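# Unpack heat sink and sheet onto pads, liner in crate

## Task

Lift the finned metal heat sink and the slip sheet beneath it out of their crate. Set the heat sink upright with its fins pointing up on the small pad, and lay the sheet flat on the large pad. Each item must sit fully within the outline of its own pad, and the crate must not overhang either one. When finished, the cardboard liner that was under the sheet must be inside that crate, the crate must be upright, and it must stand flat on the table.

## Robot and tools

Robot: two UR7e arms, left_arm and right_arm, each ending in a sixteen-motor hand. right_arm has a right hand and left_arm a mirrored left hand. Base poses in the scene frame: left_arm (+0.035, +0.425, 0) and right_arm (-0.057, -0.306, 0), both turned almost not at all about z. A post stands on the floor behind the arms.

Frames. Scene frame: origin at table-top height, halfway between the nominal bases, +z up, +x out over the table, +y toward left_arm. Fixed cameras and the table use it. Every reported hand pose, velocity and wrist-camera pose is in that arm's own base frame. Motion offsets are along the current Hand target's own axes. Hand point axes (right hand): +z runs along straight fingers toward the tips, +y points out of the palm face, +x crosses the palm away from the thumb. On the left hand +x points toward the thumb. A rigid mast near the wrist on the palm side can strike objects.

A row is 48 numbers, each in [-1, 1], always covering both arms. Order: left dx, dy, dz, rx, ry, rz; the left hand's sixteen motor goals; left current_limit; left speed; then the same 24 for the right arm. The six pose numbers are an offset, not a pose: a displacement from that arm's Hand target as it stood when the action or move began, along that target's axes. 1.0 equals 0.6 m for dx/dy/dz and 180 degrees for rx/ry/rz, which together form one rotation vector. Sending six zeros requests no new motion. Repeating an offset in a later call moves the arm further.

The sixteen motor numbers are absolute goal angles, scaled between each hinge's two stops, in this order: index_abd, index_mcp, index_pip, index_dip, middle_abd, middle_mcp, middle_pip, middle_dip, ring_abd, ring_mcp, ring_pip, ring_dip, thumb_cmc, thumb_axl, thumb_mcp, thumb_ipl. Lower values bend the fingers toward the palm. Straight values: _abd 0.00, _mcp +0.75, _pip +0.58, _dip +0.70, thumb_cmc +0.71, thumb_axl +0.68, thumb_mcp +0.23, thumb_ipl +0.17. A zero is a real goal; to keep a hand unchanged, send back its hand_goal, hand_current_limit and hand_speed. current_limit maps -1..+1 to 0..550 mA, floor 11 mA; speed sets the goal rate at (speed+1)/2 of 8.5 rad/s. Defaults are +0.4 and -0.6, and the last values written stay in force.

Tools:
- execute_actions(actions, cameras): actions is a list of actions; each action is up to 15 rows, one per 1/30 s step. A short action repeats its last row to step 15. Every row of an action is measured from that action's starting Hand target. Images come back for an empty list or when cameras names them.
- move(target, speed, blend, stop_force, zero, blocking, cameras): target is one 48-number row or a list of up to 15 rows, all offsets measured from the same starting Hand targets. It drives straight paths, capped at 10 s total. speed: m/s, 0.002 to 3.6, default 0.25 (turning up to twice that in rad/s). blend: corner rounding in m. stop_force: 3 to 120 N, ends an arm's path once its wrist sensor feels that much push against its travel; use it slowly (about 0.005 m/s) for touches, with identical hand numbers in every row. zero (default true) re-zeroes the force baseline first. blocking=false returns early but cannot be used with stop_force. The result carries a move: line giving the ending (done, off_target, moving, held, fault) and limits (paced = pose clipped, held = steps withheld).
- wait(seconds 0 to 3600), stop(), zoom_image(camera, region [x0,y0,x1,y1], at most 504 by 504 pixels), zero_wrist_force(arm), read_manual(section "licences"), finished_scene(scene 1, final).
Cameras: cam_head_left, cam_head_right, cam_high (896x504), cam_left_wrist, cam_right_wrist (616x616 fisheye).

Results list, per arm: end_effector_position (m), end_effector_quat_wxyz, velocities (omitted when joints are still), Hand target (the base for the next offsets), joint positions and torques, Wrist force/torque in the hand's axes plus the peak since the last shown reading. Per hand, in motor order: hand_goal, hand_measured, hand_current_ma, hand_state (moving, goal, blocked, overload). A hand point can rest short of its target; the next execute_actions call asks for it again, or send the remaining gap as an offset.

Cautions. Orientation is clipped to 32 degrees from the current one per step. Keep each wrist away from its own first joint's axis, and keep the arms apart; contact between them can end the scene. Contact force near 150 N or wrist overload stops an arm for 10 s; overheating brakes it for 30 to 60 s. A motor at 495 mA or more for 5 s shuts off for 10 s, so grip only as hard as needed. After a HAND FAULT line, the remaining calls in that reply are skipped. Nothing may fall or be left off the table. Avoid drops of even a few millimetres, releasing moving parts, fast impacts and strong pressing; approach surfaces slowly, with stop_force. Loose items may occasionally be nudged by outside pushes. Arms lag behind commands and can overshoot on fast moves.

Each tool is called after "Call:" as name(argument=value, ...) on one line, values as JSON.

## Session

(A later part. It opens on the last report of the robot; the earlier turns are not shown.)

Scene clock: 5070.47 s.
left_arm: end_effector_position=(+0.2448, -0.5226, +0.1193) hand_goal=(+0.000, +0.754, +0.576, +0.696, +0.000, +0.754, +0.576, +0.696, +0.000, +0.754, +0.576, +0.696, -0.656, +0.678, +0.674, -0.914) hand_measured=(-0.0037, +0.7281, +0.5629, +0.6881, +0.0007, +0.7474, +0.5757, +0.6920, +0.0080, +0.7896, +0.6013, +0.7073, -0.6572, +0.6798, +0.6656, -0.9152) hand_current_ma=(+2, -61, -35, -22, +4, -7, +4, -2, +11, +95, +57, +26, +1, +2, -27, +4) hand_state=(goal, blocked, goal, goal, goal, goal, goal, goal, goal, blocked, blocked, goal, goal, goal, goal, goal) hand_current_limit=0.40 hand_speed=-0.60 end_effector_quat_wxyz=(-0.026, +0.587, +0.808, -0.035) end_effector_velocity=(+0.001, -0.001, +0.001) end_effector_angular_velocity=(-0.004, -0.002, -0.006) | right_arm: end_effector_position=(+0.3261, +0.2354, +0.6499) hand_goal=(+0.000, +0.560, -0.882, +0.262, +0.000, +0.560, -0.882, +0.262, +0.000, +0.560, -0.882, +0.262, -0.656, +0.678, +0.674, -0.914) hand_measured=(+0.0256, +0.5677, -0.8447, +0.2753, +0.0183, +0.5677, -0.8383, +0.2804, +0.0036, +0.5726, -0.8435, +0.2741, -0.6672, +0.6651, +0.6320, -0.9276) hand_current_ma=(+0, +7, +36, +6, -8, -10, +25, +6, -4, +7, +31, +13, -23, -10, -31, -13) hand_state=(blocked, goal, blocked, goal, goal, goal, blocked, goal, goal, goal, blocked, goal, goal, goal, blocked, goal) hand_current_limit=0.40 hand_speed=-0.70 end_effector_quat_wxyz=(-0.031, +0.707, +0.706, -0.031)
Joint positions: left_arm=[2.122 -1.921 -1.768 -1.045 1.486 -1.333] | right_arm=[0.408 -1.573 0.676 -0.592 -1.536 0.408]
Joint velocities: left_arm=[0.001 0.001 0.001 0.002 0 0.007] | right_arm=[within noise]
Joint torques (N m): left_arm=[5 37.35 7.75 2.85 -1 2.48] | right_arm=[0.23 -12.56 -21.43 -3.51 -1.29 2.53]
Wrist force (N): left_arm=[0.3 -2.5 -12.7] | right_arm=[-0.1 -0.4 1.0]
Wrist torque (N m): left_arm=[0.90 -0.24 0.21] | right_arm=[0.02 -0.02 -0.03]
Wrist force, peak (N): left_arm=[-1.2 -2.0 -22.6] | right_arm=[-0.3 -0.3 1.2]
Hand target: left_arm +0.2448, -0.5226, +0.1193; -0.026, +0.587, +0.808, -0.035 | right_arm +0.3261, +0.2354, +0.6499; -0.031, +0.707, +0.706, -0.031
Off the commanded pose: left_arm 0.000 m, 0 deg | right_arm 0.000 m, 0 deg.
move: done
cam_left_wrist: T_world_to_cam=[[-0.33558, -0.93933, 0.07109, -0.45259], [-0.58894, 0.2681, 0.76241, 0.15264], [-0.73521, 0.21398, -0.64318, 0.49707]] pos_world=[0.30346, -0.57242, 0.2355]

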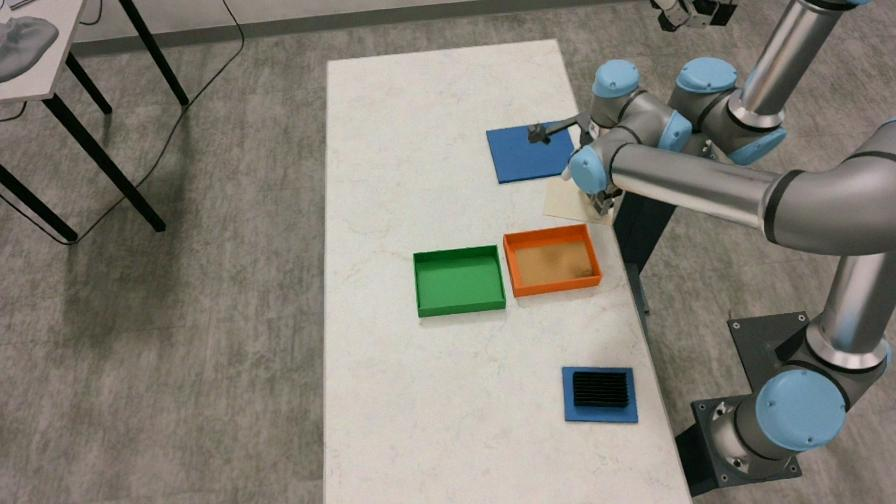

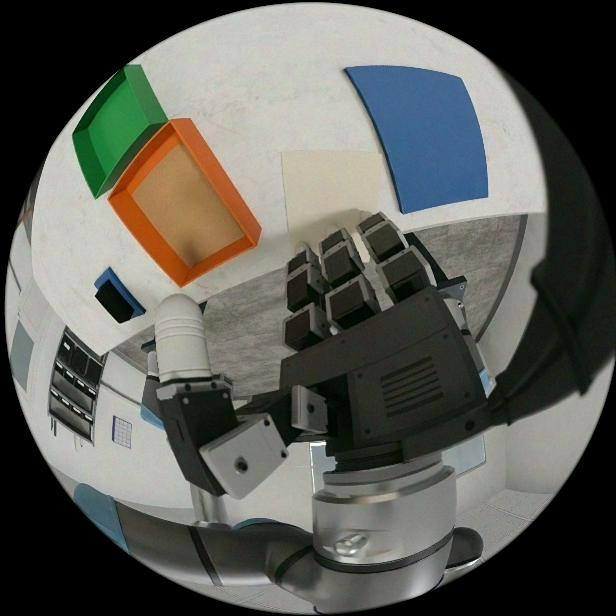

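Call:
move(target=[[0,-0.0015,-0.0166,0,0,0,0,0.754,0.576,0.696,0,0.754,0.576,0.696,0,0.754,0.576,0.696,-0.657,0.678,0.674,-0.914,0.4,-0.6,0,0,0,0,0,0,0,0.56,-0.883,0.261,0,0.56,-0.883,0.261,0,0.56,-0.883,0.261,-0.657,0.678,0.674,-0.914,0.4,-0.7],[-0.0711,0.0617,-0.0188,0,0.0087,0.0996,0,0.754,0.576,0.696,0,0.98,0.62,0.75,0,0.98,0.62,0.75,-0.657,0.678,0.674,-0.914,0.4,-0.6,0,0,0,0,0,0,0,0.56,-0.883,0.261,0,0.56,-0.883,0.261,0,0.56,-0.883,0.261,-0.657,0.678,0.674,-0.914,0.4,-0.7]], speed=0.06)

Call:
move(target=[0,0.0022,0.025,0,0,0,0,0.754,0.576,0.696,0,0.98,0.62,0.75,0,0.98,0.62,0.75,-0.657,0.678,0.674,-0.914,0.4,-0.6,0,0,0,0,0,0,0,0.56,-0.883,0.261,0,0.56,-0.883,0.261,0,0.56,-0.883,0.261,-0.657,0.678,0.674,-0.914,0.4,-0.7], speed=0.01, stop_force=3, cameras=["cam_high","cam_left_wrist"])

Call:
zoom_image(camera="cam_high", region=[500, 110, 660, 270])

Call:
zoom_image(camera="cam_left_wrist", region=[200, 80, 500, 380])

Scene clock: 5089.97 s.
left_arm: end_effector_position=(+0.2940, -0.5515, +0.1273) hand_goal=(+0.000, +0.754, +0.576, +0.696, +0.000, +0.980, +0.620, +0.750, +0.000, +0.980, +0.620, +0.750, -0.656, +0.678, +0.674, -0.914) hand_measured=(-0.0037, +0.7450, +0.5718, +0.6920, -0.0008, +0.9730, +0.6167, +0.7480, +0.0036, +0.9730, +0.6167, +0.7506, -0.6559, +0.6809, +0.6646, -0.9152) hand_current_ma=(+1, -19, -13, -14, +4, -9, +4, +7, +3, -5, +2, +5, +6, +2, -17, +4) hand_state=(goal, goal, goal, goal, goal, goal, goal, goal, goal, goal, goal, goal, goal, goal, goal, goal) hand_current_limit=0.40 hand_speed=-0.60 end_effector_quat_wxyz=(-0.031, +0.707, +0.706, -0.030) | right_arm: end_effector_position=(+0.3261, +0.2354, +0.6499) hand_goal=(+0.000, +0.560, -0.882, +0.262, +0.000, +0.560, -0.882, +0.262, +0.000, +0.560, -0.882, +0.262, -0.656, +0.678, +0.674, -0.914) hand_measured=(+0.0241, +0.5690, -0.8447, +0.2753, +0.0183, +0.5677, -0.8383, +0.2804, +0.0036, +0.5726, -0.8435, +0.2741, -0.6672, +0.6651, +0.6320, -0.9276) hand_current_ma=(+3, +14, +28, +10, +3, -5, +24, +21, -5, +16, +40, +10, -4, -17, -46, -14) hand_state=(blocked, goal, blocked, goal, goal, goal, blocked, goal, goal, goal, blocked, goal, goal, goal, blocked, goal) hand_current_limit=0.40 hand_speed=-0.70 end_effector_quat_wxyz=(-0.031, +0.707, +0.706, -0.031)
Joint positions: left_arm=[2.168 -1.957 -1.684 -1.122 1.499 -0.972] | right_arm=[0.408 -1.573 0.676 -0.592 -1.536 0.408]
Joint torques (N m): left_arm=[-6.06 50.52 9.55 5.32 -0.68 0.2] | right_arm=[0.5 -12.7 -21.86 -3.3 -1.3 2.71]
Wrist force (N): left_arm=[0.8 -1.2 0.2] | right_arm=[0.0 0.0 0.9]
Wrist torque (N m): left_arm=[-0.10 -0.04 0.03] | right_arm=[0.09 -0.02 -0.01]
Wrist force, peak (N): left_arm=[0.4 -2.6 -13.1] | right_arm=[-0.3 -0.2 1.2]
Hand target: left_arm +0.2940, -0.5515, +0.1273; -0.031, +0.707, +0.706, -0.030 | right_arm +0.3261, +0.2354, +0.6499; -0.031, +0.707, +0.706, -0.031
Off the commanded pose: left_arm 0.000 m, 0 deg | right_arm 0.000 m, 0 deg.
move: done

Scene clock: 5091.87 s.
left_arm: end_effector_position=(+0.2940, -0.5515, +0.1192) hand_goal=(+0.000, +0.754, +0.576, +0.696, +0.000, +0.980, +0.620, +0.750, +0.000, +0.980, +0.620, +0.750, -0.656, +0.678, +0.674, -0.914) hand_measured=(-0.0037, +0.7450, +0.5718, +0.6920, -0.0008, +0.9717, +0.6167, +0.7480, +0.0036, +0.9717, +0.6155, +0.7468, -0.6559, +0.6798, +0.6646, -0.9152) hand_current_ma=(+7, -20, -18, -14, +1, -9, +6, +8, +4, -5, +0, -2, +5, +1, -18, +3) hand_state=(goal, goal, goal, goal, goal, goal, goal, goal, goal, goal, goal, goal, goal, goal, goal, goal) hand_current_limit=0.40 hand_speed=-0.60 end_effector_quat_wxyz=(-0.031, +0.707, +0.706, -0.030) | right_arm: end_effector_position=(+0.3261, +0.2354, +0.6499) hand_goal=(+0.000, +0.560, -0.882, +0.262, +0.000, +0.560, -0.882, +0.262, +0.000, +0.560, -0.882, +0.262, -0.656, +0.678, +0.674, -0.914) hand_measured=(+0.0241, +0.5690, -0.8447, +0.2753, +0.0183, +0.5690, -0.8383, +0.2804, +0.0036, +0.5726, -0.8435, +0.2741, -0.6685, +0.6651, +0.6320, -0.9285) hand_current_ma=(+2, +12, +34, -7, +8, -1, +24, +32, -2, +4, +37, +6, -25, -20, -36, -12) hand_state=(blocked, goal, blocked, goal, goal, goal, blocked, goal, goal, goal, blocked, goal, goal, goal, blocked, goal) hand_current_limit=0.40 hand_speed=-0.70 end_effector_quat_wxyz=(-0.031, +0.707, +0.706, -0.031)
Joint positions: left_arm=[2.168 -1.966 -1.694 -1.102 1.499 -0.972] | right_arm=[0.408 -1.573 0.676 -0.592 -1.536 0.408]
Joint torques (N m): left_arm=[-4.55 48.83 30.22 -0.22 -0.64 2.48] | right_arm=[-0.34 -12.53 -21.27 -3.39 -1.38 2.67]
Wrist force (N): left_arm=[0.8 -1.2 -3.1] | right_arm=[0.1 0.1 1.1]
Wrist torque (N m): left_arm=[0.17 0.06 0.03] | right_arm=[0.07 -0.03 -0.01]
Wrist force, peak (N): left_arm=[1.6 -1.5 -7.4] | right_arm=[-0.3 -0.2 1.2]
Hand target: left_arm +0.2940, -0.5515, +0.1192; -0.031, +0.707, +0.706, -0.030 (not the last commanded pose) | right_arm +0.3261, +0.2354, +0.6499; -0.031, +0.707, +0.706, -0.031
Off the commanded pose: left_arm 0.007 m, 0 deg | right_arm 0.000 m, 0 deg.
move: contact (left_arm)
cam_left_wrist: T_world_to_cam=[[-0.60973, -0.7894, 0.07127, -0.29992], [-0.47684, 0.43716, 0.76258, 0.24965], [-0.63313, 0.43098, -0.64296, 0.62897]] pos_world=[0.33439, -0.61696, 0.2354]

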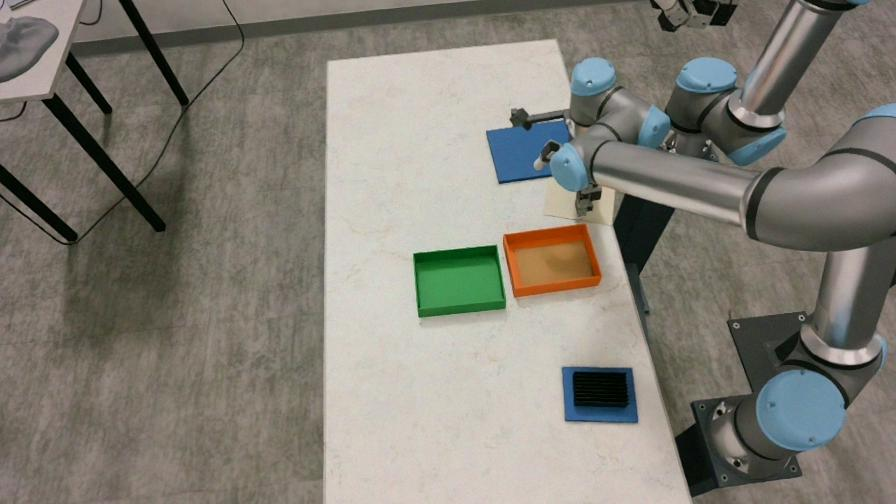

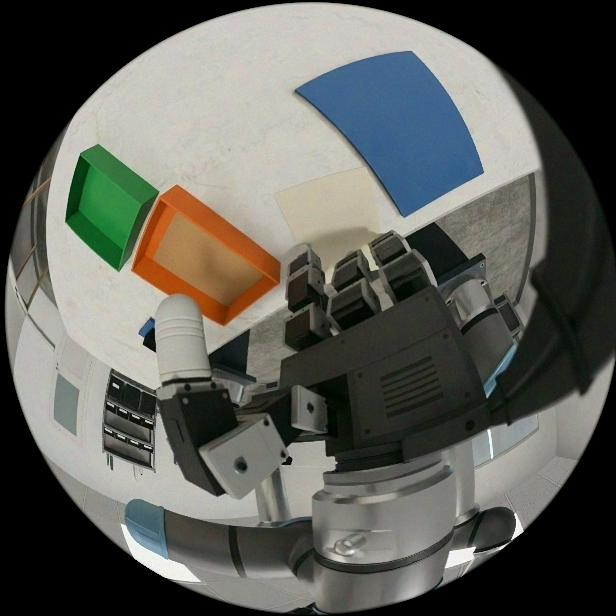

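Scaled by 3.150 from the camera's image (finer frame: 1280x720).

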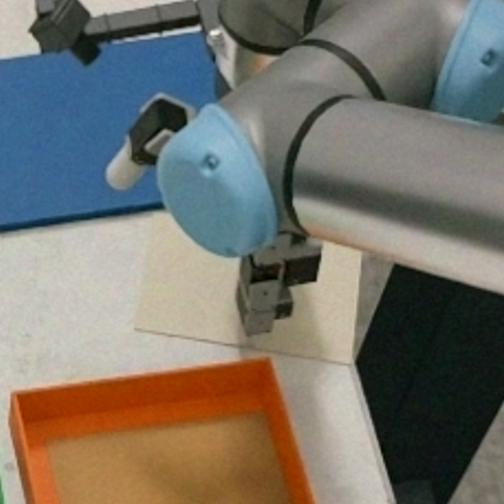

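Scaled by 1.680 from the camera's image (finer frame: 880x880).

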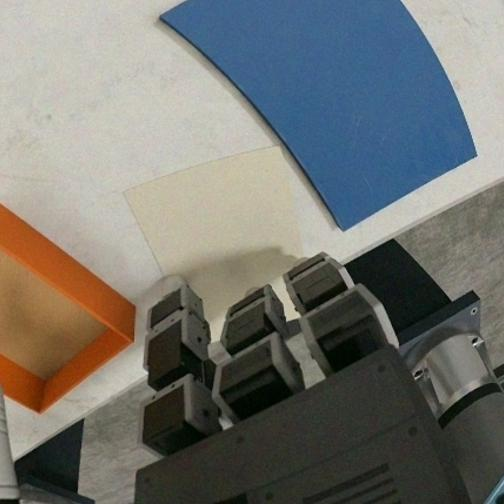

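Call:
move(target=[0,-0.0581,0.0065,0,0,0,0,0.754,0.576,0.696,0,0.98,0.62,0.75,0,0.98,0.62,0.75,-0.657,0.678,0.674,-0.914,0.4,-0.6,0,0,0,0,0,0,0,0.56,-0.883,0.261,0,0.56,-0.883,0.261,0,0.56,-0.883,0.261,-0.657,0.678,0.674,-0.914,0.4,-0.7], speed=0.03, cameras=["cam_high","cam_left_wrist"])

Call:
zoom_image(camera="cam_high", region=[500, 110, 660, 270])

Call:
zoom_image(camera="cam_left_wrist", region=[200, 80, 500, 380])

Scene clock: 5097.87 s.
left_arm: end_effector_position=(+0.2588, -0.5514, +0.1184) hand_goal=(+0.000, +0.754, +0.576, +0.696, +0.000, +0.980, +0.620, +0.750, +0.000, +0.980, +0.620, +0.750, -0.656, +0.678, +0.674, -0.914) hand_measured=(-0.0169, +0.6630, +0.5231, +0.6601, -0.0023, +0.9717, +0.6167, +0.7493, +0.0036, +0.9730, +0.6167, +0.7480, -0.6559, +0.6798, +0.6656, -0.9152) hand_current_ma=(-15, -286, -135, -91, +7, -11, -7, +8, +5, -4, -1, +0, +3, +3, -19, +5) hand_state=(goal, blocked, blocked, blocked, goal, goal, goal, goal, goal, goal, goal, goal, goal, goal, goal, goal) hand_current_limit=0.40 hand_speed=-0.60 end_effector_quat_wxyz=(-0.031, +0.706, +0.706, -0.031) | right_arm: end_effector_position=(+0.3261, +0.2354, +0.6499) hand_goal=(+0.000, +0.560, -0.882, +0.262, +0.000, +0.560, -0.882, +0.262, +0.000, +0.560, -0.882, +0.262, -0.656, +0.678, +0.674, -0.914) hand_measured=(+0.0256, +0.5677, -0.8447, +0.2753, +0.0183, +0.5677, -0.8383, +0.2804, +0.0036, +0.5726, -0.8435, +0.2741, -0.6672, +0.6651, +0.6320, -0.9285) hand_current_ma=(-2, +10, +31, +6, -11, +11, +20, +22, -13, +6, +27, -2, -14, -32, -32, -8) hand_state=(blocked, goal, blocked, goal, goal, goal, blocked, goal, goal, goal, blocked, goal, goal, goal, blocked, goal) hand_current_limit=0.40 hand_speed=-0.70 end_effector_quat_wxyz=(-0.031, +0.707, +0.706, -0.031)
Joint positions: left_arm=[2.118 -1.942 -1.733 -1.084 1.497 -1.021] | right_arm=[0.408 -1.573 0.676 -0.592 -1.536 0.408]
Joint torques (N m): left_arm=[5.22 27.07 24.31 2.44 -2.33 2.34] | right_arm=[0.11 -12.94 -20.75 -3.46 -1.27 2.7]
Wrist force (N): left_arm=[1.4 1.6 -9.1] | right_arm=[-0.2 -0.4 1.1]
Wrist torque (N m): left_arm=[0.49 0.02 0.16] | right_arm=[0.01 -0.02 -0.04]
Wrist force, peak (N): left_arm=[0.5 0.6 -11.1] | right_arm=[-0.2 -0.5 1.2]
Hand target: left_arm +0.2589, -0.5515, +0.1184; -0.031, +0.707, +0.706, -0.030 | right_arm +0.3261, +0.2354, +0.6499; -0.031, +0.707, +0.706, -0.031
Off the commanded pose: left_arm 0.000 m, 0 deg | right_arm 0.000 m, 0 deg.
move: done
cam_left_wrist: T_world_to_cam=[[-0.60952, -0.78955, 0.07131, -0.32149], [-0.47695, 0.43706, 0.76256, 0.23345], [-0.63325, 0.43079, -0.64297, 0.60609]] pos_world=[0.29919, -0.61696, 0.2346]

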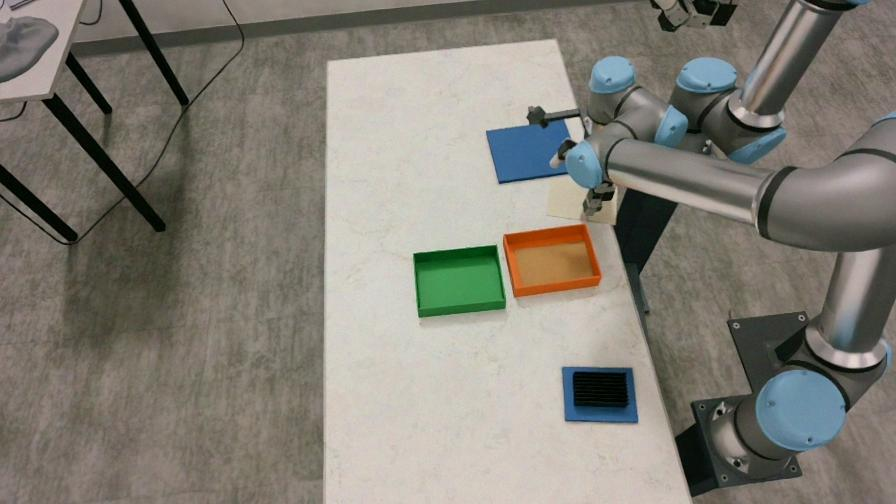

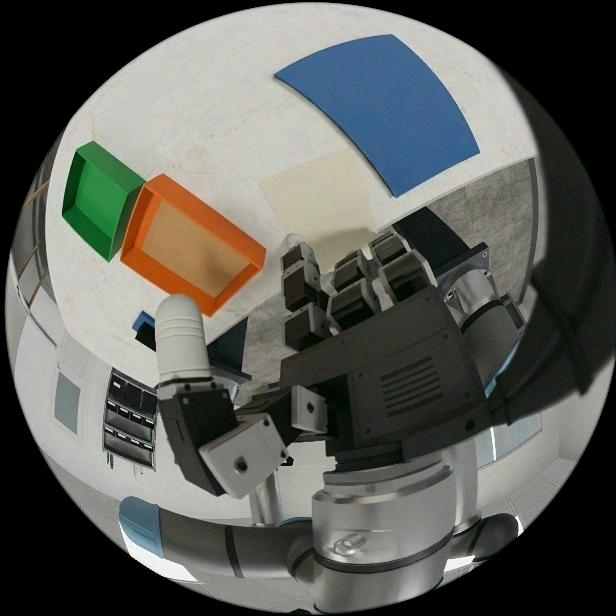

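Scaled by 3.150 from the camera's image (finer frame: 1280x720).

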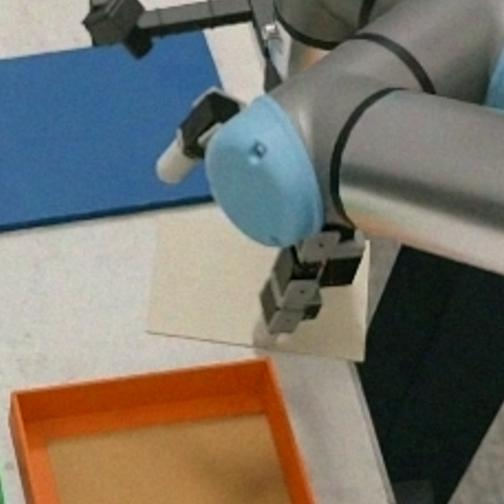

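Scaled by 1.680 from the camera's image (finer frame: 880x880).

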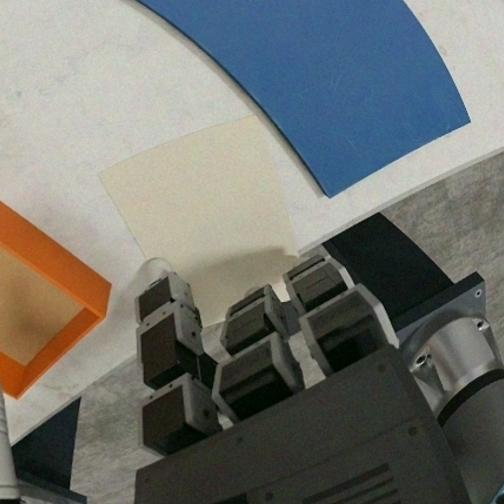

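Call:
move(target=[0,-0.0665,0.0045,0,0,0,0,0.754,0.576,0.696,0,0.98,0.62,0.75,0,0.98,0.62,0.75,-0.657,0.678,0.674,-0.914,0.4,-0.6,0,0,0,0,0,0,0,0.56,-0.883,0.261,0,0.56,-0.883,0.261,0,0.56,-0.883,0.261,-0.657,0.678,0.674,-0.914,0.4,-0.7], speed=0.03, cameras=["cam_high","cam_left_wrist"])

Call:
zoom_image(camera="cam_high", region=[500, 110, 660, 270])

Call:
zoom_image(camera="cam_left_wrist", region=[200, 80, 500, 380])

Scene clock: 5109.40 s.
left_arm: end_effector_position=(+0.2188, -0.5514, +0.1192) hand_goal=(+0.000, +0.754, +0.576, +0.696, +0.000, +0.980, +0.620, +0.750, +0.000, +0.980, +0.620, +0.750, -0.656, +0.678, +0.674, -0.914) hand_measured=(-0.0052, +0.6859, +0.5359, +0.6639, -0.0008, +0.9717, +0.6155, +0.7493, +0.0007, +0.9730, +0.6155, +0.7480, -0.6559, +0.6798, +0.6656, -0.9142) hand_current_ma=(+1, -207, -100, -75, +7, -12, +1, +3, +6, -9, +0, +2, +4, +3, -20, +9) hand_state=(goal, blocked, blocked, blocked, goal, goal, goal, goal, goal, goal, goal, goal, goal, goal, goal, goal) hand_current_limit=0.40 hand_speed=-0.60 end_effector_quat_wxyz=(-0.031, +0.706, +0.706, -0.031) | right_arm: end_effector_position=(+0.3261, +0.2354, +0.6499) hand_goal=(+0.000, +0.560, -0.882, +0.262, +0.000, +0.560, -0.882, +0.262, +0.000, +0.560, -0.882, +0.262, -0.656, +0.678, +0.674, -0.914) hand_measured=(+0.0241, +0.5677, -0.8447, +0.2753, +0.0183, +0.5677, -0.8383, +0.2804, +0.0036, +0.5726, -0.8435, +0.2741, -0.6672, +0.6651, +0.6320, -0.9276) hand_current_ma=(+6, +17, +37, +1, +10, -14, +22, +17, +1, -2, +39, -4, -20, -23, -38, -22) hand_state=(blocked, goal, blocked, goal, goal, goal, blocked, goal, goal, goal, blocked, goal, goal, goal, blocked, goal) hand_current_limit=0.40 hand_speed=-0.70 end_effector_quat_wxyz=(-0.031, +0.707, +0.706, -0.031)
Joint positions: left_arm=[2.059 -1.917 -1.768 -1.069 1.494 -1.081] | right_arm=[0.408 -1.573 0.676 -0.592 -1.536 0.408]
Joint torques (N m): left_arm=[7.16 30.34 24.58 4.14 -1.47 2.48] | right_arm=[-0.3 -13.16 -20.92 -3.3 -1.4 2.56]
Wrist force (N): left_arm=[0.4 -0.6 -3.1] | right_arm=[0.0 -0.2 0.6]
Wrist torque (N m): left_arm=[0.03 0.08 0.10] | right_arm=[0.08 -0.02 -0.02]
Wrist force, peak (N): left_arm=[1.8 2.0 -9.2] | right_arm=[-0.1 0.1 1.4]
Hand target: left_arm +0.2189, -0.5515, +0.1192; -0.031, +0.707, +0.706, -0.030 | right_arm +0.3261, +0.2354, +0.6499; -0.031, +0.707, +0.706, -0.031
Off the commanded pose: left_arm 0.000 m, 0 deg | right_arm 0.000 m, 0 deg.
move: done
cam_left_wrist: T_world_to_cam=[[-0.60949, -0.78959, 0.07125, -0.34586], [-0.47699, 0.437, 0.76257, 0.21369], [-0.63325, 0.43079, -0.64297, 0.58123]] pos_world=[0.25919, -0.61686, 0.2354]

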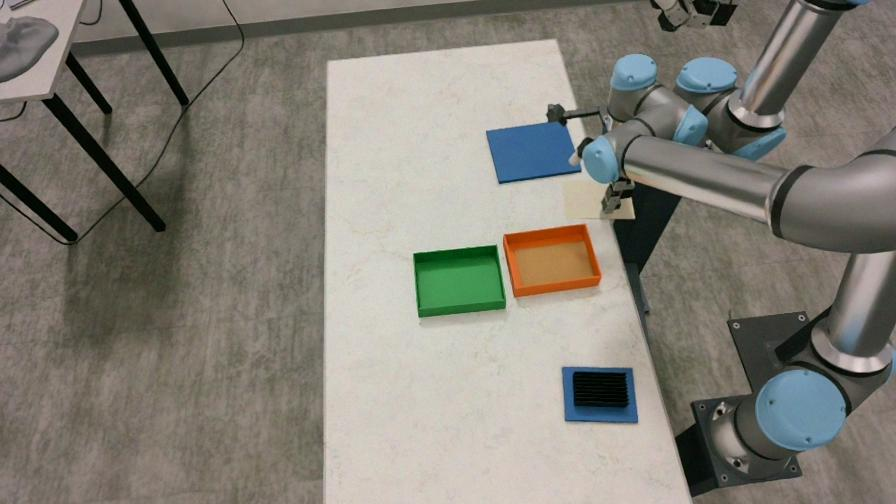

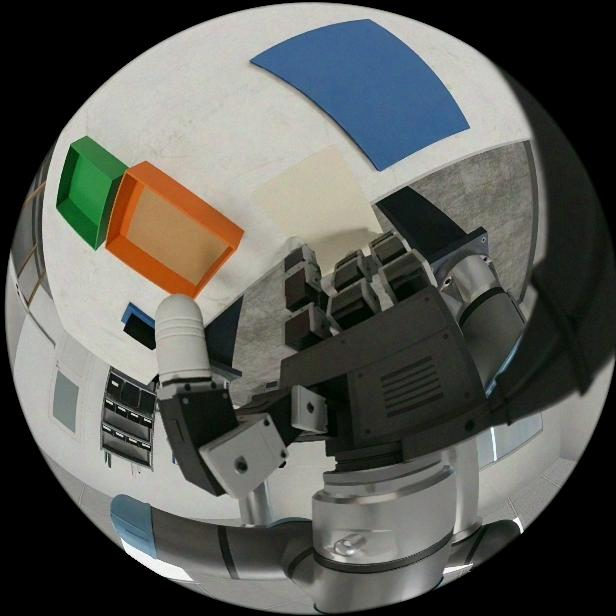

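Scaled by 3.150 from the camera's image (finer frame: 1280x720).

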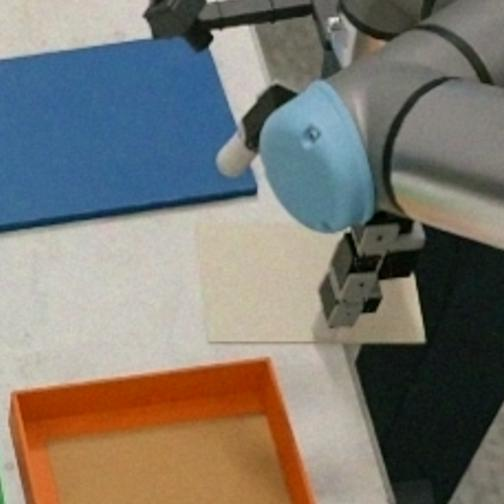

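Scaled by 1.680 from the camera's image (finer frame: 880x880).

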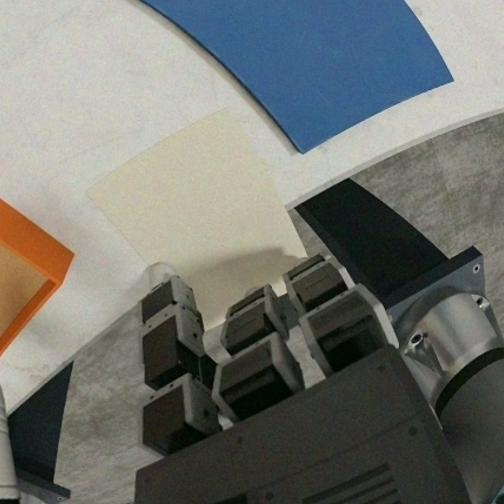

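Call:
move(target=[[0,-0.0012,-0.0133,0,0,0,0,0.754,0.576,0.696,0,0.98,0.62,0.75,0,0.98,0.62,0.75,-0.657,0.678,0.674,-0.914,0.4,-0.6,0,0,0,0,0,0,0,0.56,-0.883,0.261,0,0.56,-0.883,0.261,0,0.56,-0.883,0.261,-0.657,0.678,0.674,-0.914,0.4,-0.7],[-0.06,0.0818,-0.0205,0,0,0,0,0.754,0.576,0.696,0,0.98,0.62,0.75,0,0.98,0.62,0.75,-0.657,0.678,0.674,-0.914,0.4,-0.6,0,0,0,0,0,0,0,0.56,-0.883,0.261,0,0.56,-0.883,0.261,0,0.56,-0.883,0.261,-0.657,0.678,0.674,-0.914,0.4,-0.7]], speed=0.06, cameras=["cam_high","cam_head_left"])

Call:
move(target=[0,0.0022,0.025,0,0,0,0,0.754,0.576,0.696,0,0.98,0.62,0.75,0,0.98,0.62,0.75,-0.657,0.678,0.674,-0.914,0.4,-0.6,0,0,0,0,0,0,0,0.56,-0.883,0.261,0,0.56,-0.883,0.261,0,0.56,-0.883,0.261,-0.657,0.678,0.674,-0.914,0.4,-0.7], speed=0.01, stop_force=3, cameras=["cam_high","cam_left_wrist","cam_head_left"])

Call:
zoom_image(camera="cam_head_left", region=[420, 230, 560, 350])

Call:
zoom_image(camera="cam_left_wrist", region=[200, 80, 500, 380])

Scene clock: 5127.10 s.
left_arm: end_effector_position=(+0.2689, -0.5875, +0.1270) hand_goal=(+0.000, +0.754, +0.576, +0.696, +0.000, +0.980, +0.620, +0.750, +0.000, +0.980, +0.620, +0.750, -0.656, +0.678, +0.674, -0.914) hand_measured=(-0.0052, +0.7450, +0.5718, +0.6920, -0.0023, +0.9730, +0.6167, +0.7468, -0.0008, +0.9730, +0.6155, +0.7493, -0.6559, +0.6798, +0.6656, -0.9162) hand_current_ma=(-3, -15, -15, -15, +2, -7, +1, +7, +0, -4, +2, +10, +1, +3, -20, +7) hand_state=(goal, goal, goal, goal, goal, goal, goal, goal, goal, goal, goal, goal, goal, goal, goal, goal) hand_current_limit=0.40 hand_speed=-0.60 end_effector_quat_wxyz=(-0.031, +0.707, +0.706, -0.030) | right_arm: end_effector_position=(+0.3261, +0.2354, +0.6499) hand_goal=(+0.000, +0.560, -0.882, +0.262, +0.000, +0.560, -0.882, +0.262, +0.000, +0.560, -0.882, +0.262, -0.656, +0.678, +0.674, -0.914) hand_measured=(+0.0241, +0.5677, -0.8447, +0.2753, +0.0183, +0.5677, -0.8383, +0.2804, +0.0036, +0.5726, -0.8435, +0.2741, -0.6672, +0.6651, +0.6320, -0.9285) hand_current_ma=(+2, -3, +29, +0, +8, -11, +30, +22, -5, +13, +32, -7, -15, -17, -45, -8) hand_state=(blocked, goal, blocked, goal, goal, goal, blocked, goal, goal, goal, blocked, goal, goal, goal, blocked, goal) hand_current_limit=0.40 hand_speed=-0.70 end_effector_quat_wxyz=(-0.031, +0.707, +0.706, -0.031)
Joint positions: left_arm=[2.102 -2.012 -1.605 -1.142 1.496 -1.037] | right_arm=[0.408 -1.573 0.676 -0.592 -1.536 0.408]
Joint torques (N m): left_arm=[-5.68 52.68 10.71 5.75 0.59 -2.12] | right_arm=[0.21 -13.44 -21.25 -3.38 -1.34 2.57]
Wrist force (N): left_arm=[0.3 -1.4 0.6] | right_arm=[0.0 -0.3 0.8]
Wrist torque (N m): left_arm=[-0.18 0.08 -0.01] | right_arm=[0.05 -0.03 -0.02]
Wrist force, peak (N): left_arm=[0.7 -0.7 -3.5] | right_arm=[-0.1 0.0 1.3]
Hand target: left_arm +0.2689, -0.5875, +0.1271; -0.031, +0.707, +0.706, -0.030 | right_arm +0.3261, +0.2354, +0.6499; -0.031, +0.707, +0.706, -0.031
Off the commanded pose: left_arm 0.000 m, 0 deg | right_arm 0.000 m, 0 deg.
move: done
Images, in order (width x height): cam_head_left 896x504, cam_high 896x504.

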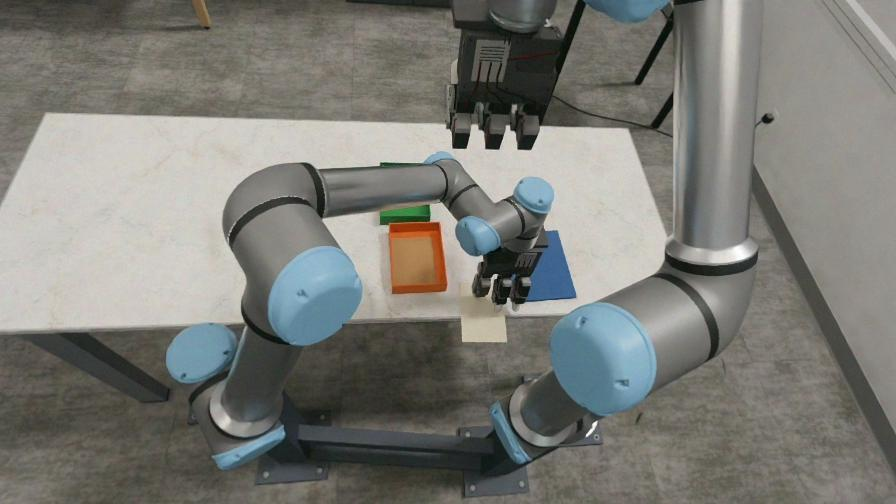

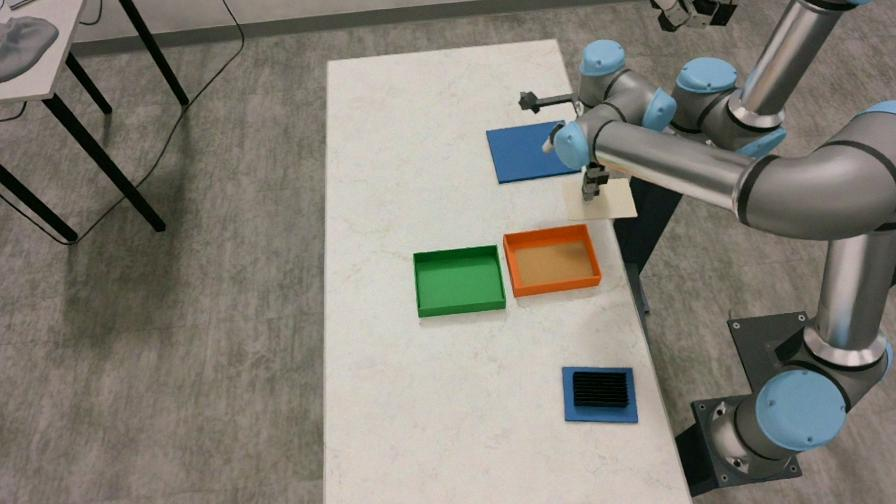

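Scene clock: 5128.97 s.
left_arm: end_effector_position=(+0.2689, -0.5875, +0.1192) hand_goal=(+0.000, +0.754, +0.576, +0.696, +0.000, +0.980, +0.620, +0.750, +0.000, +0.980, +0.620, +0.750, -0.656, +0.678, +0.674, -0.914) hand_measured=(-0.0037, +0.7450, +0.5718, +0.6920, -0.0008, +0.9730, +0.6155, +0.7480, -0.0008, +0.9730, +0.6155, +0.7480, -0.6572, +0.6798, +0.6646, -0.9152) hand_current_ma=(+3, -18, -14, -11, +7, -14, +0, +9, +7, -3, -1, +1, +1, +3, -22, +11) hand_state=(goal, goal, goal, goal, goal, goal, goal, goal, goal, goal, goal, goal, goal, goal, goal, goal) hand_current_limit=0.40 hand_speed=-0.60 end_effector_quat_wxyz=(-0.031, +0.707, +0.706, -0.030) | right_arm: end_effector_position=(+0.3261, +0.2354, +0.6499) hand_goal=(+0.000, +0.560, -0.882, +0.262, +0.000, +0.560, -0.882, +0.262, +0.000, +0.560, -0.882, +0.262, -0.656, +0.678, +0.674, -0.914) hand_measured=(+0.0241, +0.5677, -0.8447, +0.2753, +0.0183, +0.5690, -0.8383, +0.2804, +0.0036, +0.5726, -0.8435, +0.2753, -0.6672, +0.6651, +0.6320, -0.9285) hand_current_ma=(-12, +11, +22, +10, -9, -4, +21, +27, -8, +8, +33, -2, -8, -11, -43, -13) hand_state=(blocked, goal, blocked, goal, goal, goal, blocked, goal, goal, goal, blocked, goal, goal, goal, blocked, goal) hand_current_limit=0.40 hand_speed=-0.70 end_effector_quat_wxyz=(-0.031, +0.707, +0.706, -0.031)
Joint positions: left_arm=[2.102 -2.02 -1.614 -1.123 1.496 -1.037] | right_arm=[0.408 -1.573 0.676 -0.592 -1.536 0.408]
Joint torques (N m): left_arm=[-5.84 49.46 29.93 -0.17 0.1 -1.95] | right_arm=[-0.53 -13.54 -21.08 -3.27 -1.37 2.58]
Wrist force (N): left_arm=[0.6 -1.6 -3.3] | right_arm=[0.1 -0.3 0.8]
Wrist torque (N m): left_arm=[0.11 0.09 0.02] | right_arm=[0.06 -0.04 0.00]
Wrist force, peak (N): left_arm=[1.5 -1.5 -7.3] | right_arm=[-0.1 -0.1 1.2]
Hand target: left_arm +0.2689, -0.5875, +0.1192; -0.031, +0.707, +0.706, -0.030 (not the last commanded pose) | right_arm +0.3261, +0.2354, +0.6499; -0.031, +0.707, +0.706, -0.031
Off the commanded pose: left_arm 0.007 m, 0 deg | right_arm 0.000 m, 0 deg.
move: contact (left_arm)
cam_left_wrist: T_world_to_cam=[[-0.60968, -0.78943, 0.07132, -0.34369], [-0.47686, 0.43717, 0.76255, 0.25344], [-0.63316, 0.4309, -0.64299, 0.62855]] pos_world=[0.30929, -0.65296, 0.2354]
Images, in order (width x height): cam_head_left 896x504, cam_high 896x504, cam_left_wrist 616x616.

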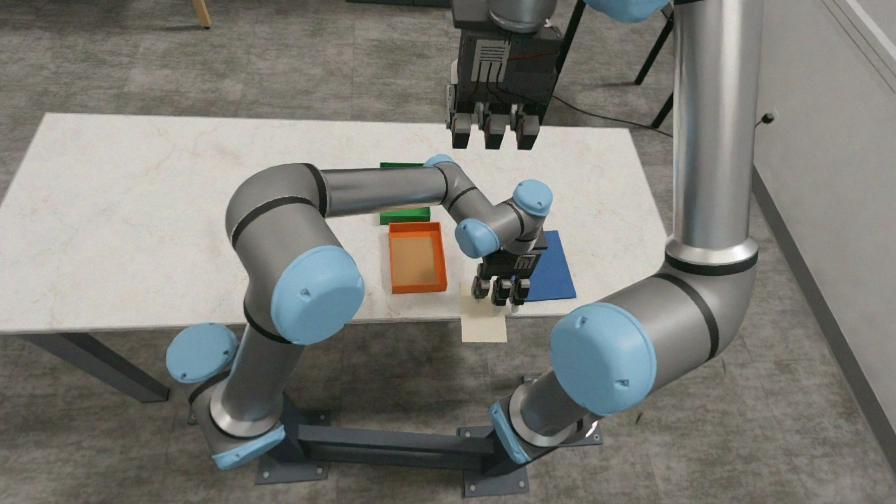

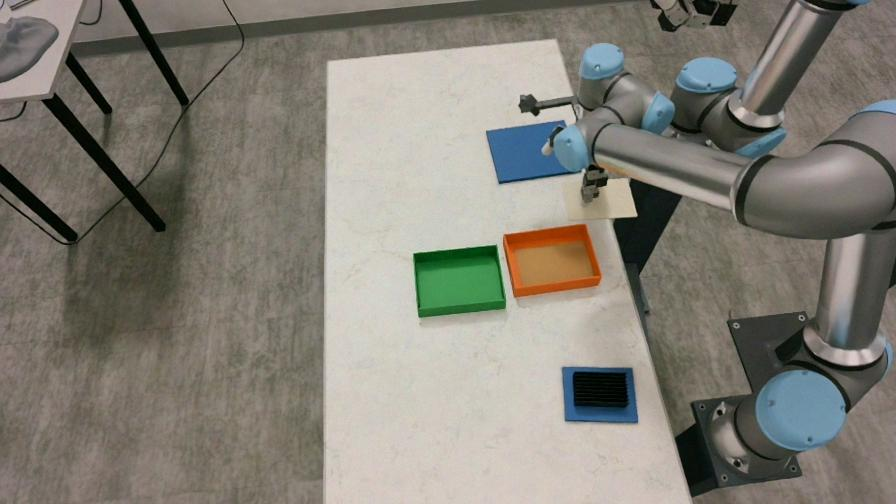

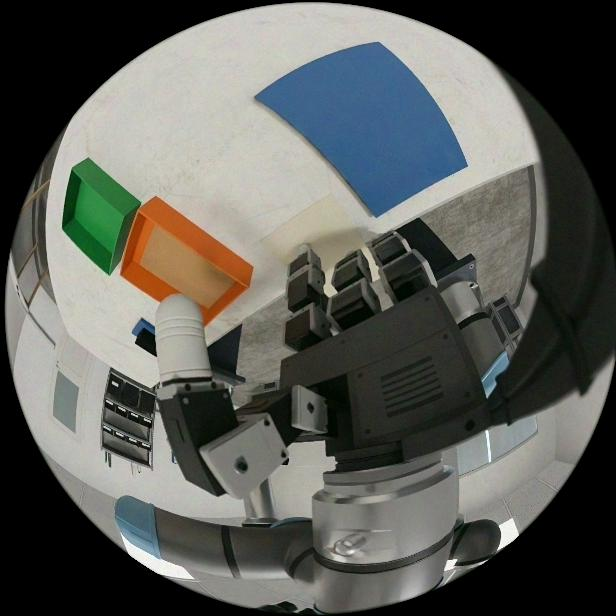

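Scaled by 3.600 from the camera's image (finer frame: 1280x720).

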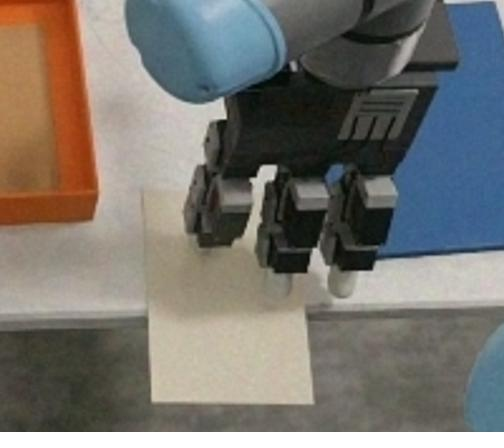

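Scaled by 1.680 from the camera's image (finer frame: 880x880).

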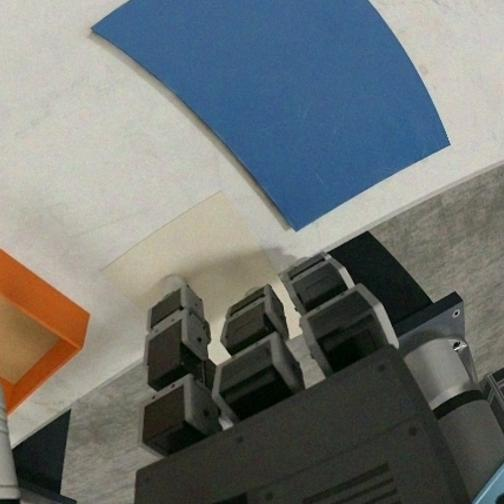

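Call:
move(target=[0,0.0664,-0.0055,0,0,0,0,0.754,0.576,0.696,0,0.98,0.62,0.75,0,0.98,0.62,0.75,-0.657,0.678,0.674,-0.914,0.4,-0.6,0,0,0,0,0,0,0,0.56,-0.883,0.261,0,0.56,-0.883,0.261,0,0.56,-0.883,0.261,-0.657,0.678,0.674,-0.914,0.4,-0.7], speed=0.03, cameras=["cam_high","cam_left_wrist","cam_head_left"])

Call:
zoom_image(camera="cam_head_left", region=[420, 230, 560, 350])

Scene clock: 5142.57 s.
left_arm: end_effector_position=(+0.3091, -0.5876, +0.1190) hand_goal=(+0.000, +0.754, +0.576, +0.696, +0.000, +0.980, +0.620, +0.750, +0.000, +0.980, +0.620, +0.750, -0.656, +0.678, +0.674, -0.914) hand_measured=(-0.0023, +0.7655, +0.5821, +0.6996, -0.0023, +0.9717, +0.6167, +0.7480, -0.0008, +0.9717, +0.6155, +0.7493, -0.6572, +0.6798, +0.6656, -0.9152) hand_current_ma=(+2, +14, +4, -7, +7, -13, +5, +6, +5, -11, -2, +7, +1, +2, -22, +10) hand_state=(goal, goal, goal, goal, goal, goal, goal, goal, goal, goal, goal, goal, goal, goal, goal, goal) hand_current_limit=0.40 hand_speed=-0.60 end_effector_quat_wxyz=(-0.031, +0.707, +0.706, -0.030) | right_arm: end_effector_position=(+0.3261, +0.2354, +0.6499) hand_goal=(+0.000, +0.560, -0.882, +0.262, +0.000, +0.560, -0.882, +0.262, +0.000, +0.560, -0.882, +0.262, -0.656, +0.678, +0.674, -0.914) hand_measured=(+0.0241, +0.5677, -0.8447, +0.2753, +0.0183, +0.5677, -0.8383, +0.2804, +0.0036, +0.5726, -0.8435, +0.2741, -0.6672, +0.6651, +0.6320, -0.9285) hand_current_ma=(+19, +10, +20, +4, -8, -5, +21, +15, +6, +3, +41, +4, -5, -13, -46, -12) hand_state=(blocked, goal, blocked, goal, goal, goal, blocked, goal, goal, goal, blocked, goal, goal, goal, blocked, goal) hand_current_limit=0.40 hand_speed=-0.70 end_effector_quat_wxyz=(-0.031, +0.707, +0.706, -0.031)
Joint positions: left_arm=[2.156 -2.049 -1.568 -1.144 1.499 -0.984] | right_arm=[0.408 -1.573 0.676 -0.592 -1.536 0.408]
Joint torques (N m): left_arm=[-4.68 49.66 9.47 1.9 0.75 -1.91] | right_arm=[-0.19 -13.1 -21.08 -3.15 -1.28 2.62]
Wrist force (N): left_arm=[0.5 -2.3 -1.4] | right_arm=[0.1 -0.2 0.8]
Wrist torque (N m): left_arm=[-0.02 0.07 0.01] | right_arm=[0.05 -0.04 -0.01]
Wrist force, peak (N): left_arm=[0.8 -1.4 -3.5] | right_arm=[-0.1 -0.4 1.2]
Hand target: left_arm +0.3089, -0.5875, +0.1190; -0.031, +0.707, +0.706, -0.030 | right_arm +0.3261, +0.2354, +0.6499; -0.031, +0.707, +0.706, -0.031
Off the commanded pose: left_arm 0.000 m, 0 deg | right_arm 0.000 m, 0 deg.
move: done
cam_left_wrist: T_world_to_cam=[[-0.60985, -0.78931, 0.07123, -0.31915], [-0.4768, 0.43721, 0.76257, 0.27276], [-0.63305, 0.43109, -0.64297, 0.65394]] pos_world=[0.34939, -0.65306, 0.2352]
Images, in order (width x height): cam_head_left 896x504, cam_high 896x504, cam_left_wrist 616x616.

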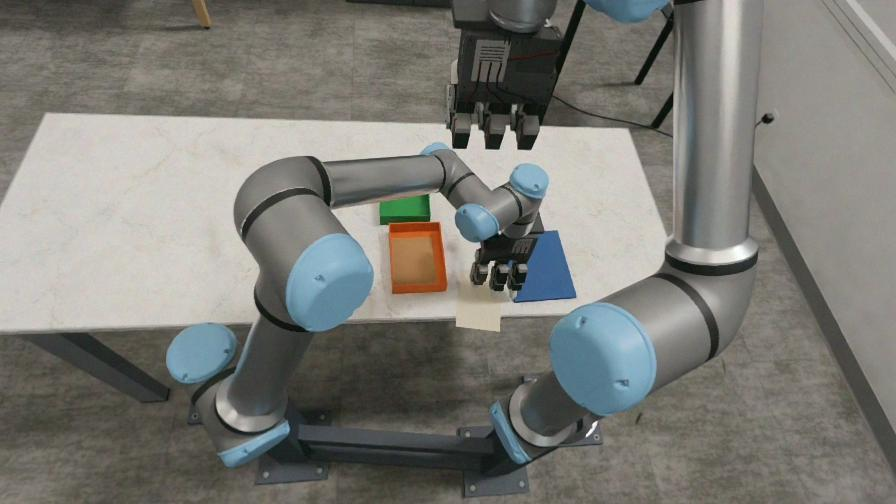

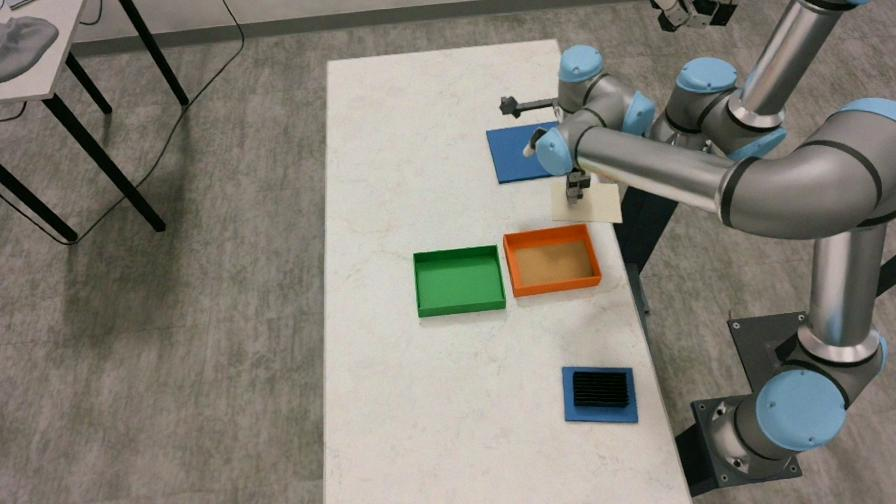

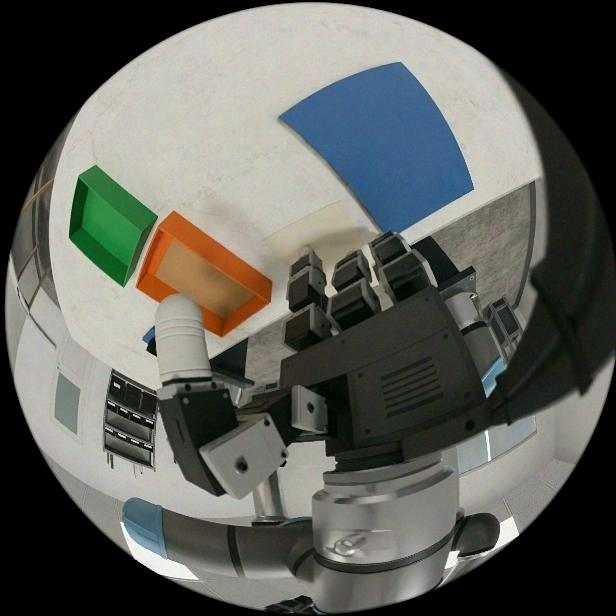

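Scaled by 3.600 from the camera's image (finer frame: 1280x720).

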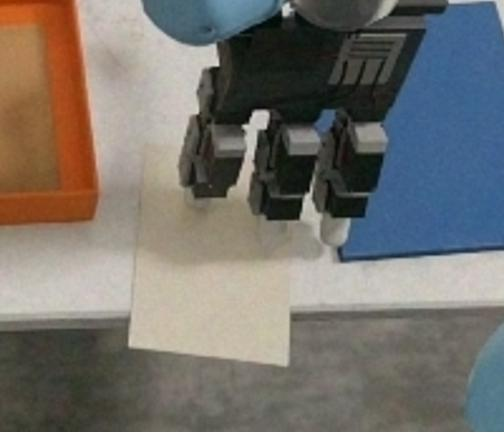

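Call:
move(target=[0,-0.0299,0.0036,0,0,0,0,0.754,0.576,0.696,0,0.98,0.62,0.75,0,0.98,0.62,0.75,-0.657,0.678,0.674,-0.914,0.4,-0.6,0,0,0,0,0,0,0,0.56,-0.883,0.261,0,0.56,-0.883,0.261,0,0.56,-0.883,0.261,-0.657,0.678,0.674,-0.914,0.4,-0.7], speed=0.03, cameras=["cam_head_left"])

Call:
zoom_image(camera="cam_head_left", region=[420, 230, 560, 350])

Scene clock: 5154.97 s.
left_arm: end_effector_position=(+0.2907, -0.5875, +0.1185) hand_goal=(+0.000, +0.754, +0.576, +0.696, +0.000, +0.980, +0.620, +0.750, +0.000, +0.980, +0.620, +0.750, -0.656, +0.678, +0.674, -0.914) hand_measured=(-0.0081, +0.7040, +0.5462, +0.6741, -0.0008, +0.9717, +0.6167, +0.7493, +0.0007, +0.9717, +0.6167, +0.7480, -0.6572, +0.6809, +0.6656, -0.9152) hand_current_ma=(-1, -137, -73, -52, +11, -9, +0, +7, +6, -5, +3, -3, +8, +4, -19, +6) hand_state=(goal, blocked, blocked, blocked, goal, goal, goal, goal, goal, goal, goal, goal, goal, goal, goal, goal) hand_current_limit=0.40 hand_speed=-0.60 end_effector_quat_wxyz=(-0.031, +0.706, +0.706, -0.030) | right_arm: end_effector_position=(+0.3261, +0.2354, +0.6499) hand_goal=(+0.000, +0.560, -0.882, +0.262, +0.000, +0.560, -0.882, +0.262, +0.000, +0.560, -0.882, +0.262, -0.656, +0.678, +0.674, -0.914) hand_measured=(+0.0241, +0.5677, -0.8447, +0.2753, +0.0183, +0.5690, -0.8383, +0.2804, +0.0036, +0.5726, -0.8435, +0.2741, -0.6672, +0.6651, +0.6320, -0.9276) hand_current_ma=(+5, -1, +18, -3, -1, -1, +26, +19, -6, +6, +31, +0, -12, -23, -41, -4) hand_state=(blocked, goal, blocked, goal, goal, goal, blocked, goal, goal, goal, blocked, goal, goal, goal, blocked, goal) hand_current_limit=0.40 hand_speed=-0.70 end_effector_quat_wxyz=(-0.031, +0.707, +0.706, -0.031)
Joint positions: left_arm=[2.132 -2.036 -1.591 -1.132 1.497 -1.008] | right_arm=[0.408 -1.573 0.676 -0.592 -1.536 0.408]
Joint torques (N m): left_arm=[5.26 20.46 21.41 1.41 -2.44 2.27] | right_arm=[-0.49 -12.82 -20.48 -3.26 -1.34 2.6]
Wrist force (N): left_arm=[1.9 -0.9 -20.2] | right_arm=[-0.1 -0.3 0.9]
Wrist torque (N m): left_arm=[1.40 0.19 0.19] | right_arm=[0.04 -0.01 -0.03]
Wrist force, peak (N): left_arm=[2.2 -0.8 -20.4] | right_arm=[0.1 -0.3 1.2]
Hand target: left_arm +0.2908, -0.5875, +0.1184; -0.031, +0.707, +0.706, -0.030 | right_arm +0.3261, +0.2354, +0.6499; -0.031, +0.707, +0.706, -0.031
Off the commanded pose: left_arm 0.000 m, 0 deg | right_arm 0.000 m, 0 deg.
move: done

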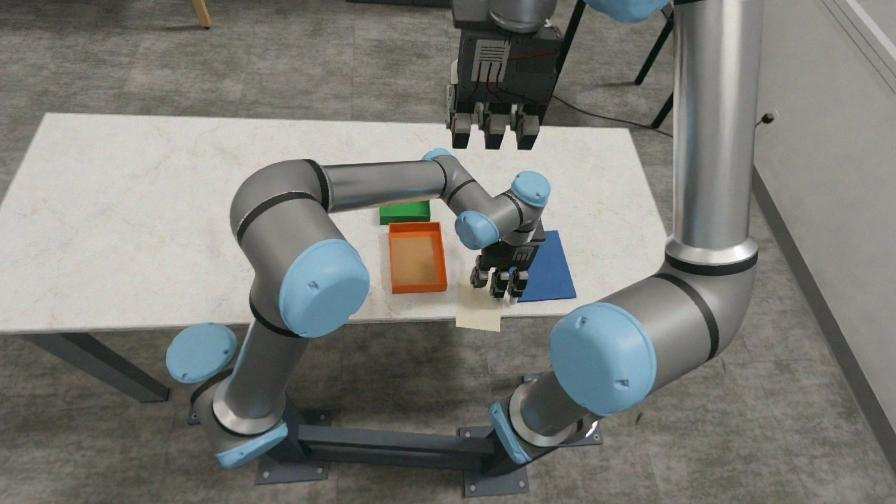

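Scaled by 3.600 from the camera's image (finer frame: 1280x720).

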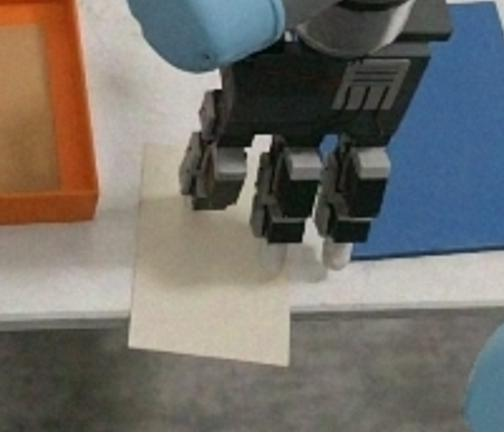

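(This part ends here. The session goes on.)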